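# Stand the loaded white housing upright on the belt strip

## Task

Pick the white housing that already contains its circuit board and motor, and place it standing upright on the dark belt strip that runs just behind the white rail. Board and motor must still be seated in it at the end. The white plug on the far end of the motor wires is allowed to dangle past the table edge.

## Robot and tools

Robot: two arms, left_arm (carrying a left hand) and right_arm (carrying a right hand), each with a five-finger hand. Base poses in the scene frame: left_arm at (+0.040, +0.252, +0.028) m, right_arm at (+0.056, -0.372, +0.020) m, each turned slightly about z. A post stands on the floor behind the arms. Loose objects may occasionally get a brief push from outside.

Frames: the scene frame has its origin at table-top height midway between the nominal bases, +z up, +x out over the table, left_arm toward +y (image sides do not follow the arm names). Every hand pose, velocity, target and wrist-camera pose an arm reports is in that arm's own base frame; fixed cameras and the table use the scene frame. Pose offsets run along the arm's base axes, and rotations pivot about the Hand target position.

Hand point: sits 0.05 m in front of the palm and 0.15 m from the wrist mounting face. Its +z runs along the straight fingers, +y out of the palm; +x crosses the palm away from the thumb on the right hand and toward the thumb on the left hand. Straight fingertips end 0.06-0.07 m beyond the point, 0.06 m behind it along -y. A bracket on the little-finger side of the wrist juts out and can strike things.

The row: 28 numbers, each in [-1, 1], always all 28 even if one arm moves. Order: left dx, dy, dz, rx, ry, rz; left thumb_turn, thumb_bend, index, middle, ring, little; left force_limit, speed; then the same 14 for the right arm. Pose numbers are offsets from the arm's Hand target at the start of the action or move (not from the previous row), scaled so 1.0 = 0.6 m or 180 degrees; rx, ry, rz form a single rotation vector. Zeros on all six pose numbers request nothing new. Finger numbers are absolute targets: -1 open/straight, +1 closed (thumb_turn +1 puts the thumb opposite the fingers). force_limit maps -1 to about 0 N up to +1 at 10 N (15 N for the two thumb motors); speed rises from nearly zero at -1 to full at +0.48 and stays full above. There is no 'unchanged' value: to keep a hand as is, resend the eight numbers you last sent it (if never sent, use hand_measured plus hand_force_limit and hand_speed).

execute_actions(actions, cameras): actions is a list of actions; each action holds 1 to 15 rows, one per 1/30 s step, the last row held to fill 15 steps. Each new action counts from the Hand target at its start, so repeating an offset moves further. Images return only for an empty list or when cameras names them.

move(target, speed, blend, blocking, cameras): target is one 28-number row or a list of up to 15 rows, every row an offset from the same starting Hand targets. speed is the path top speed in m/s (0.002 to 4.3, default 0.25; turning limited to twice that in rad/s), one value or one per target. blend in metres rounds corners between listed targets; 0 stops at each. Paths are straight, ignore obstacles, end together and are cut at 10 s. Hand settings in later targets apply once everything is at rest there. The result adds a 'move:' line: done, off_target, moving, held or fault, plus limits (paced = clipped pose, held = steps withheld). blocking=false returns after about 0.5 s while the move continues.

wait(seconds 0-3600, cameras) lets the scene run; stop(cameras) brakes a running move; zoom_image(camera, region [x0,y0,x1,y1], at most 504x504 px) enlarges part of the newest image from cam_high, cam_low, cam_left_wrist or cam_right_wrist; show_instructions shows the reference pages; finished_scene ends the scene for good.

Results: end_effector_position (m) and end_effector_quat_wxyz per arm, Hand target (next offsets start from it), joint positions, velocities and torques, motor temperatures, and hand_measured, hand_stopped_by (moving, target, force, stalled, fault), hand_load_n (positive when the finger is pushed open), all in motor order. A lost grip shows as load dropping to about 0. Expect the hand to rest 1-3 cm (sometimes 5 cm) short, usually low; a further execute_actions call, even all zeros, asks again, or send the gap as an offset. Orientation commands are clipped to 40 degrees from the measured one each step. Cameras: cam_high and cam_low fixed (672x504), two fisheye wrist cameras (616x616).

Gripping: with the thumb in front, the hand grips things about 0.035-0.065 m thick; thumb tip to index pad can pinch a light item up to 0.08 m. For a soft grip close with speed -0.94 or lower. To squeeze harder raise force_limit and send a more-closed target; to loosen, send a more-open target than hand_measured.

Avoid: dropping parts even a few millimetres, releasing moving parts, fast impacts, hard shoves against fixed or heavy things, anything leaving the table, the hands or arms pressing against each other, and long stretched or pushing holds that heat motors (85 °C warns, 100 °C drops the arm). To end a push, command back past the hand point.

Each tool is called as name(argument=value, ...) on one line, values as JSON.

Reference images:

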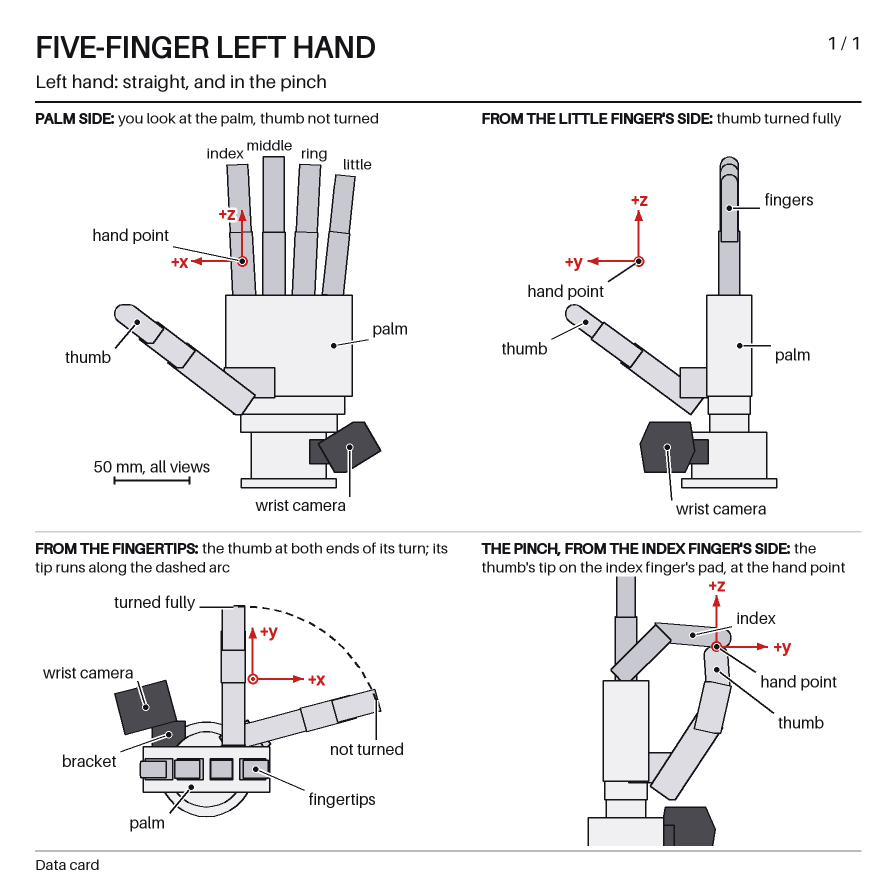

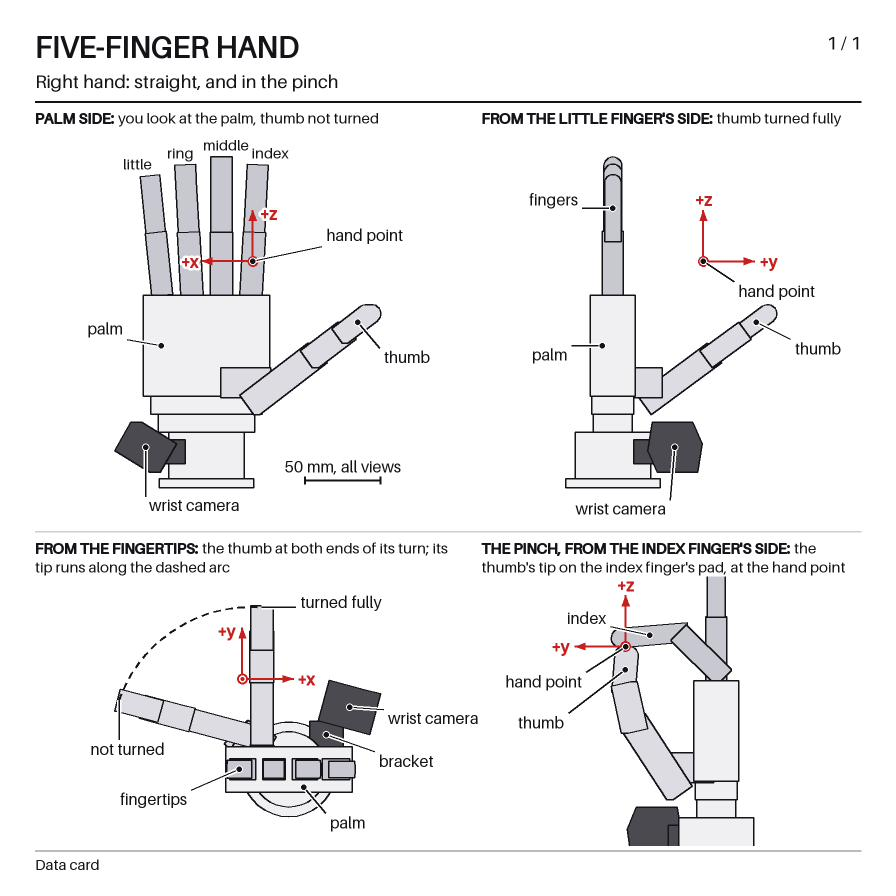

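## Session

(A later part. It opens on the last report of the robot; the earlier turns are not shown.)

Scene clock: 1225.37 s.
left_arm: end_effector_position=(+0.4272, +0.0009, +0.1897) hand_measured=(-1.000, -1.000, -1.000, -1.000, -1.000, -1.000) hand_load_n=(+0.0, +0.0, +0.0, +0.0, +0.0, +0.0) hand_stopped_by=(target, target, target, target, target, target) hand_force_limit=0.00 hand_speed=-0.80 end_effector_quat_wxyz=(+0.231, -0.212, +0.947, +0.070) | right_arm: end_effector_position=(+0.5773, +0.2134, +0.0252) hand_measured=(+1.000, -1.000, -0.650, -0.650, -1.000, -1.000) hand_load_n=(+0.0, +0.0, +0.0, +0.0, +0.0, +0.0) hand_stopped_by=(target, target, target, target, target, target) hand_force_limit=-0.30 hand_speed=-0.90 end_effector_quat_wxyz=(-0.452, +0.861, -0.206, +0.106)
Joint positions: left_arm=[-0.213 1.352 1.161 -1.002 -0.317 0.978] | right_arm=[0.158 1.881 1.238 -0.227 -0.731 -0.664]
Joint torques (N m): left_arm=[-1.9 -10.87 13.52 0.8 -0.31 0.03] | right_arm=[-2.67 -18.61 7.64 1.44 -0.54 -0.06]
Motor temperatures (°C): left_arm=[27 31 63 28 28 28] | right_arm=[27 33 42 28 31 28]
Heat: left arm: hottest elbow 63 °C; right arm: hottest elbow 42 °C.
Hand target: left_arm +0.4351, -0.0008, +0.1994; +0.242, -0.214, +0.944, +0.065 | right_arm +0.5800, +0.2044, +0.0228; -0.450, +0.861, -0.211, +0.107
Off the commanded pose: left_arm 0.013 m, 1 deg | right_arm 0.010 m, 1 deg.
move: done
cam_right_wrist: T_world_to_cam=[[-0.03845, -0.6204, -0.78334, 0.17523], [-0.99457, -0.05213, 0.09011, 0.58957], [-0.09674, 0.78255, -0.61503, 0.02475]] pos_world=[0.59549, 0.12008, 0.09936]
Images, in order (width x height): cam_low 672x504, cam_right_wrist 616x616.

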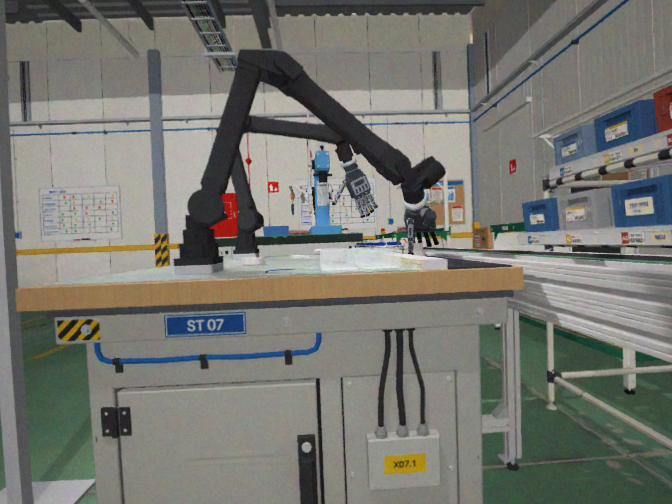

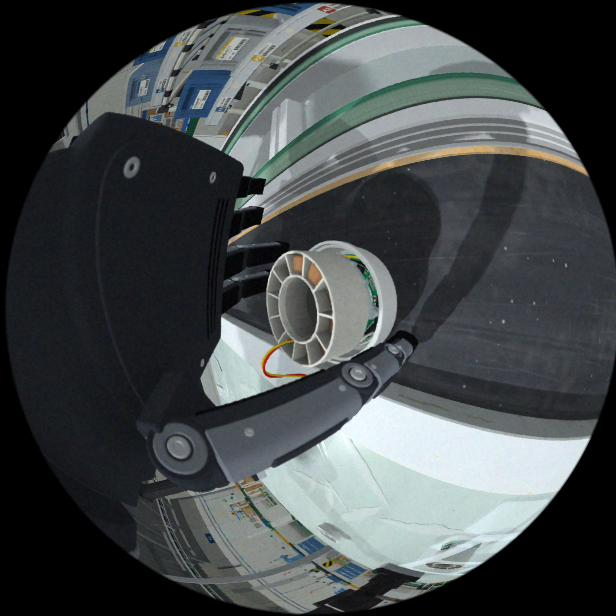

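move(target=[0,0,0,0,0,0,-1,-1,-1,-1,-1,-1,0,-0.8,0,-0.0083,0.06,0,0,0,1,-1,-0.65,-0.65,-1,-1,-0.3,-0.9], speed=0.04, cameras=["cam_right_wrist","cam_low"])

zoom_image(camera="cam_low", region=[385, 215, 435, 265])

Scene clock: 1238.80 s.
left_arm: end_effector_position=(+0.4272, +0.0009, +0.1897) hand_measured=(-1.000, -1.000, -1.000, -1.000, -1.000, -1.000) hand_load_n=(+0.0, +0.0, +0.0, +0.0, +0.0, +0.0) hand_stopped_by=(target, target, target, target, target, target) hand_force_limit=0.00 hand_speed=-0.80 end_effector_quat_wxyz=(+0.231, -0.212, +0.947, +0.070) | right_arm: end_effector_position=(+0.5626, +0.2068, +0.0374) hand_measured=(+1.000, -1.000, -0.650, -0.650, -1.000, -1.000) hand_load_n=(+0.0, +0.0, +0.0, +0.0, +0.0, -0.5) hand_stopped_by=(target, target, target, target, target, target) hand_force_limit=-0.30 hand_speed=-0.90 end_effector_quat_wxyz=(-0.444, +0.866, -0.216, +0.085)
Joint positions: left_arm=[-0.213 1.352 1.161 -1.002 -0.317 0.978] | right_arm=[0.151 1.845 1.238 -0.318 -0.736 -0.674]
Joint torques (N m): left_arm=[-1.9 -10.64 13.56 0.8 -0.3 0.03] | right_arm=[-2.9 -19.84 9.98 1.39 -0.55 -0.07]
Motor temperatures (°C): left_arm=[27 31 63 28 28 28] | right_arm=[27 33 42 28 31 28]
Heat: left arm: hottest elbow 63 °C; right arm: hottest elbow 42 °C.
Hand target: left_arm +0.4351, -0.0008, +0.1994; +0.242, -0.214, +0.944, +0.065 | right_arm +0.5800, +0.1995, +0.0588; -0.450, +0.861, -0.211, +0.107
Off the commanded pose: left_arm 0.013 m, 1 deg | right_arm 0.029 m, 3 deg.
move: off_target (right_arm)
cam_right_wrist: T_world_to_cam=[[-0.07561, -0.6267, -0.77559, 0.20212], [-0.9889, -0.05264, 0.13893, 0.56857], [-0.12789, 0.77748, -0.61576, 0.05454]] pos_world=[0.58452, 0.11419, 0.11135]
Images, in order (width x height): cam_low 672x504, cam_right_wrist 616x616.

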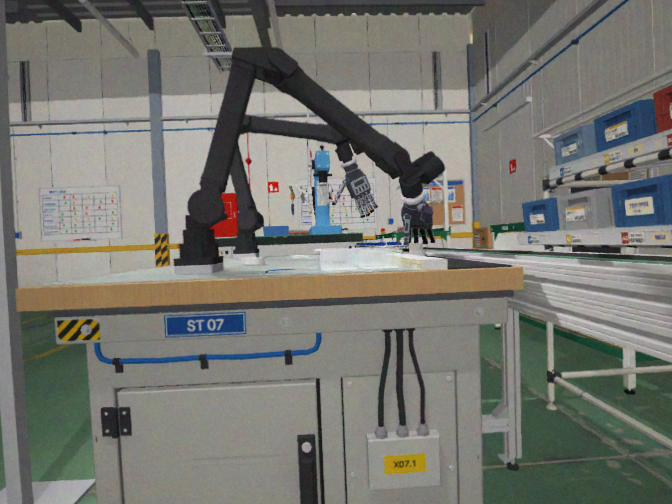

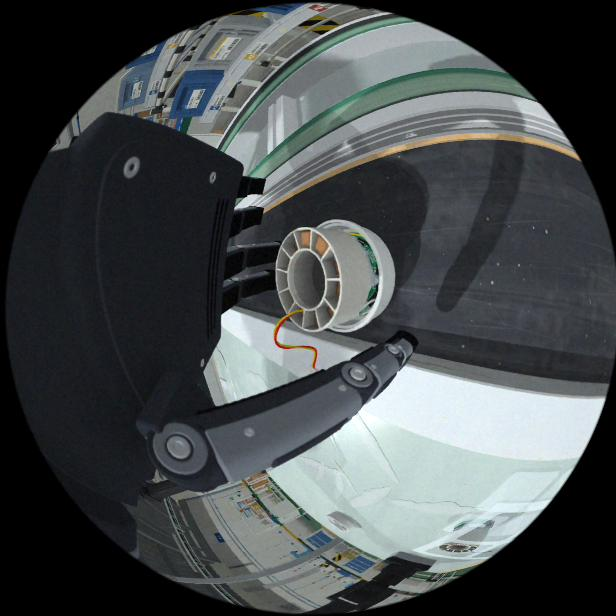

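Scaled by 10.080 from the camera's image (finer frame: 960x720).

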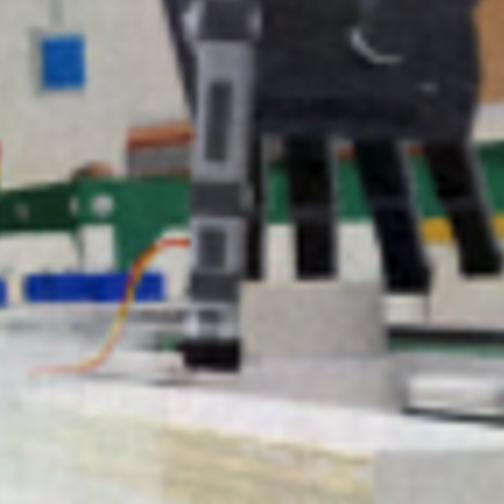

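move(target=[[0,0,0,0,0,0,-1,-1,-1,-1,-1,-1,0,-0.8,0,0,0,0,0,0,1,-1,-1,-1,-1,-1,-0.3,-0.9],[0,0,0,0,0,0,-1,-1,-1,-1,-1,-1,0,-0.8,0,0,0.0833,0,0,0,1,-1,-1,-1,-1,-1,-0.3,-0.9]], speed=0.05, cameras=["cam_right_wrist","cam_low"])

zoom_image(camera="cam_low", region=[385, 215, 435, 265])

Scene clock: 1256.83 s.
left_arm: end_effector_position=(+0.4272, +0.0009, +0.1897) hand_measured=(-1.000, -1.000, -1.000, -1.000, -1.000, -1.000) hand_load_n=(+0.0, +0.0, +0.0, +0.0, +0.0, +0.0) hand_stopped_by=(target, target, target, target, target, target) hand_force_limit=0.00 hand_speed=-0.80 end_effector_quat_wxyz=(+0.231, -0.212, +0.947, +0.070) | right_arm: end_effector_position=(+0.5569, +0.2059, +0.0799) hand_measured=(+1.000, -1.000, -1.000, -1.000, -1.000, -1.000) hand_load_n=(+0.0, +0.0, +0.0, +0.0, +0.0, +0.0) hand_stopped_by=(target, target, target, target, target, target) hand_force_limit=-0.30 hand_speed=-0.90 end_effector_quat_wxyz=(-0.441, +0.867, -0.220, +0.079)
Joint positions: left_arm=[-0.213 1.352 1.161 -1.002 -0.317 0.978] | right_arm=[0.151 1.78 1.277 -0.439 -0.736 -0.674]
Joint torques (N m): left_arm=[-2.14 -10.81 13.55 0.87 -0.3 0.03] | right_arm=[-3.08 -19.49 11.77 1.29 -0.56 -0.08]
Motor temperatures (°C): left_arm=[27 31 63 28 28 27] | right_arm=[27 33 44 28 31 28]
Heat: left arm: hottest elbow 63 °C; right arm: hottest elbow 44 °C.
Hand target: left_arm +0.4351, -0.0008, +0.1994; +0.242, -0.214, +0.944, +0.065 | right_arm +0.5800, +0.1995, +0.1088; -0.450, +0.861, -0.211, +0.107
Off the commanded pose: left_arm 0.013 m, 1 deg | right_arm 0.037 m, 4 deg.
move: off_target (right_arm)
cam_right_wrist: T_world_to_cam=[[-0.08805, -0.62877, -0.77259, 0.24125], [-0.9865, -0.05248, 0.15514, 0.55432], [-0.13809, 0.77582, -0.61566, 0.08672]] pos_world=[0.58006, 0.1135, 0.15378]
Images, in order (width x height): cam_low 672x504, cam_right_wrist 616x616.

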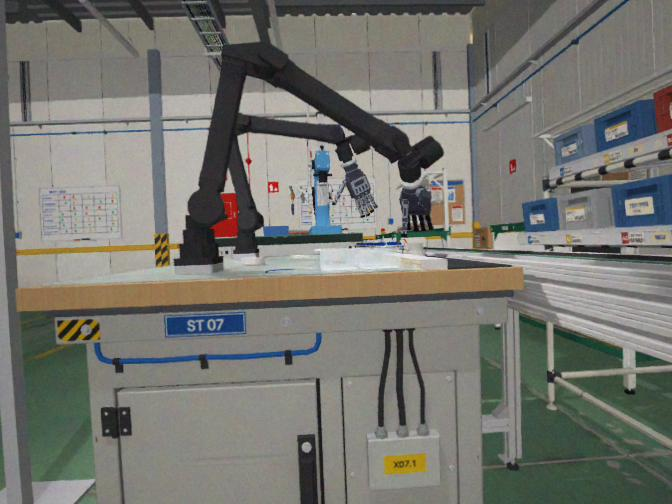

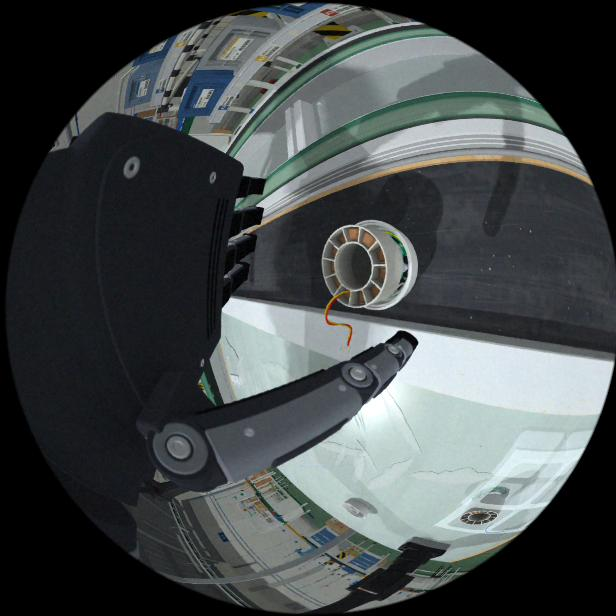

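Scaled by 10.080 from the camera's image (finer frame: 960x720).

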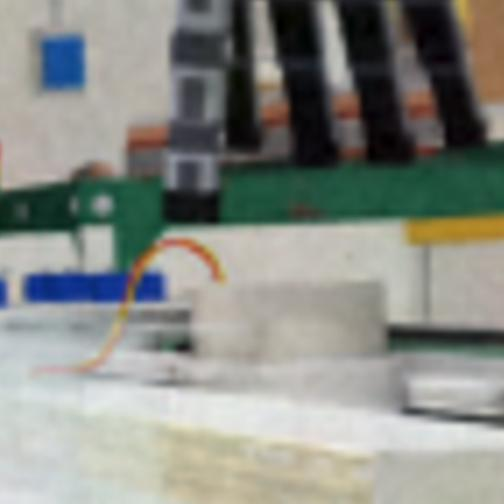

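move(target=[[0,0,0,0,0,0,-1,-1,-1,-1,-1,-1,0,-0.8,0,0,0.1,0,0,0,1,-1,-1,-1,-1,-1,-0.3,-0.9],[0,0,0,0,0,0,-1,-1,-1,-1,-1,-1,0,-0.8,-0.05,-0.2,0.12,0,0,0,1,-1,-1,-1,-1,-1,-0.3,-0.9]], speed=0.12, blend=[0.02,0], cameras=["cam_high","cam_low"])

zoom_image(camera="cam_low", region=[385, 215, 435, 265])

zoom_image(camera="cam_high", region=[260, 230, 340, 310])

Scene clock: 1267.70 s.
left_arm: end_effector_position=(+0.4272, +0.0009, +0.1897) hand_measured=(-1.000, -1.000, -1.000, -1.000, -1.000, -1.000) hand_load_n=(+0.0, +0.0, +0.0, +0.0, +0.0, +0.0) hand_stopped_by=(target, target, target, target, target, target) hand_force_limit=0.00 hand_speed=-0.80 end_effector_quat_wxyz=(+0.231, -0.212, +0.947, +0.070) | right_arm: end_effector_position=(+0.5392, +0.0856, +0.1596) hand_measured=(+1.000, -1.000, -1.000, -1.000, -1.000, -1.000) hand_load_n=(+0.0, +0.0, +0.0, +0.0, +0.0, +0.0) hand_stopped_by=(target, target, target, target, target, target) hand_force_limit=-0.30 hand_speed=-0.90 end_effector_quat_wxyz=(-0.447, +0.863, -0.220, +0.085)
Joint positions: left_arm=[-0.213 1.352 1.161 -1.002 -0.317 0.978] | right_arm=[-0.077 1.659 1.354 -0.811 -0.86 -0.937]
Joint torques (N m): left_arm=[-1.85 -10.87 13.49 0.84 -0.3 0.04] | right_arm=[-2.43 -17.9 11 1.11 -0.68 -0.05]
Motor temperatures (°C): left_arm=[27 31 63 28 28 27] | right_arm=[27 33 44 28 31 28]
Heat: left arm: hottest elbow 63 °C; right arm: hottest elbow 44 °C.
Hand target: left_arm +0.4351, -0.0008, +0.1994; +0.242, -0.214, +0.944, +0.065 | right_arm +0.5500, +0.0796, +0.1809; -0.450, +0.861, -0.211, +0.107
Off the commanded pose: left_arm 0.013 m, 1 deg | right_arm 0.025 m, 3 deg.
move: off_target (right_arm)

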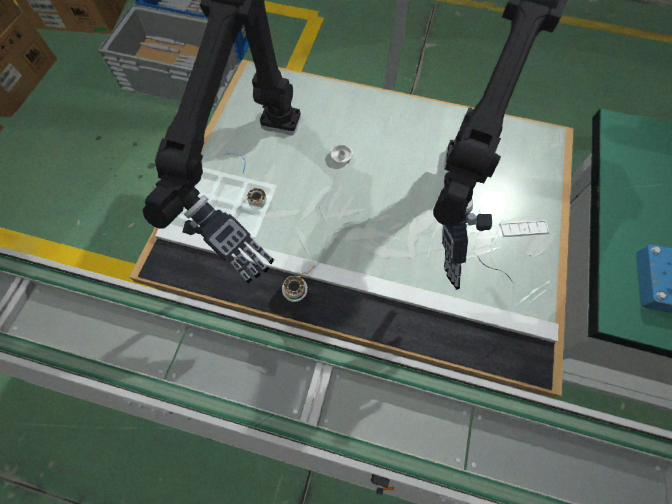

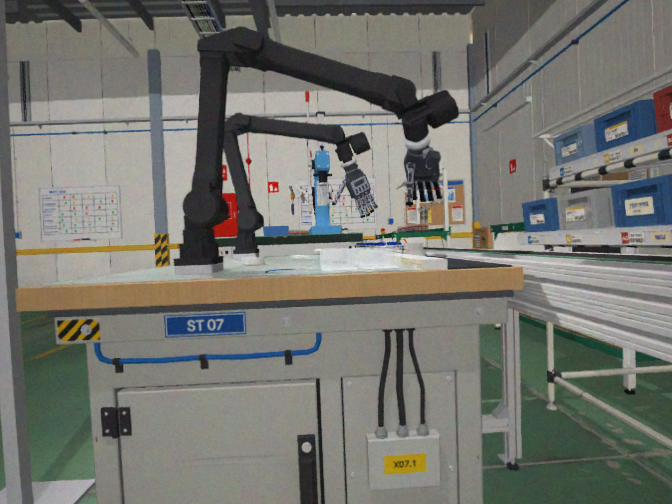

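Scaled by 10.080 from the camera's image (finer frame: 960x720).

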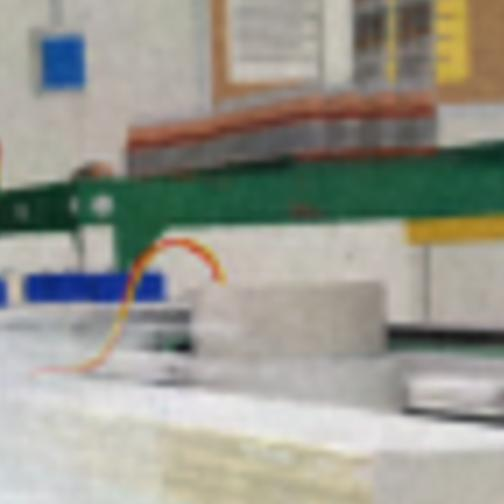

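Scaled by 6.300 from the camera's image (finer frame: 960x720).

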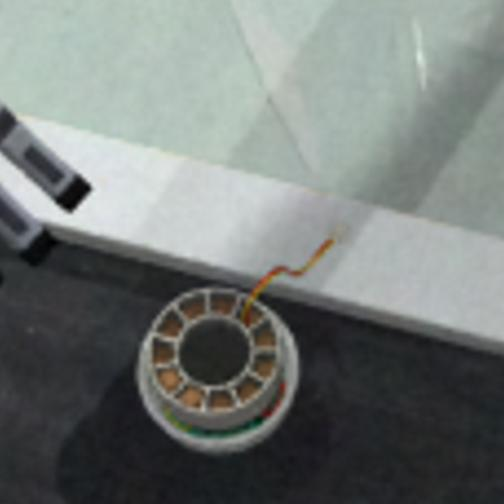

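finished_scene()

The scene is finished: the task was done.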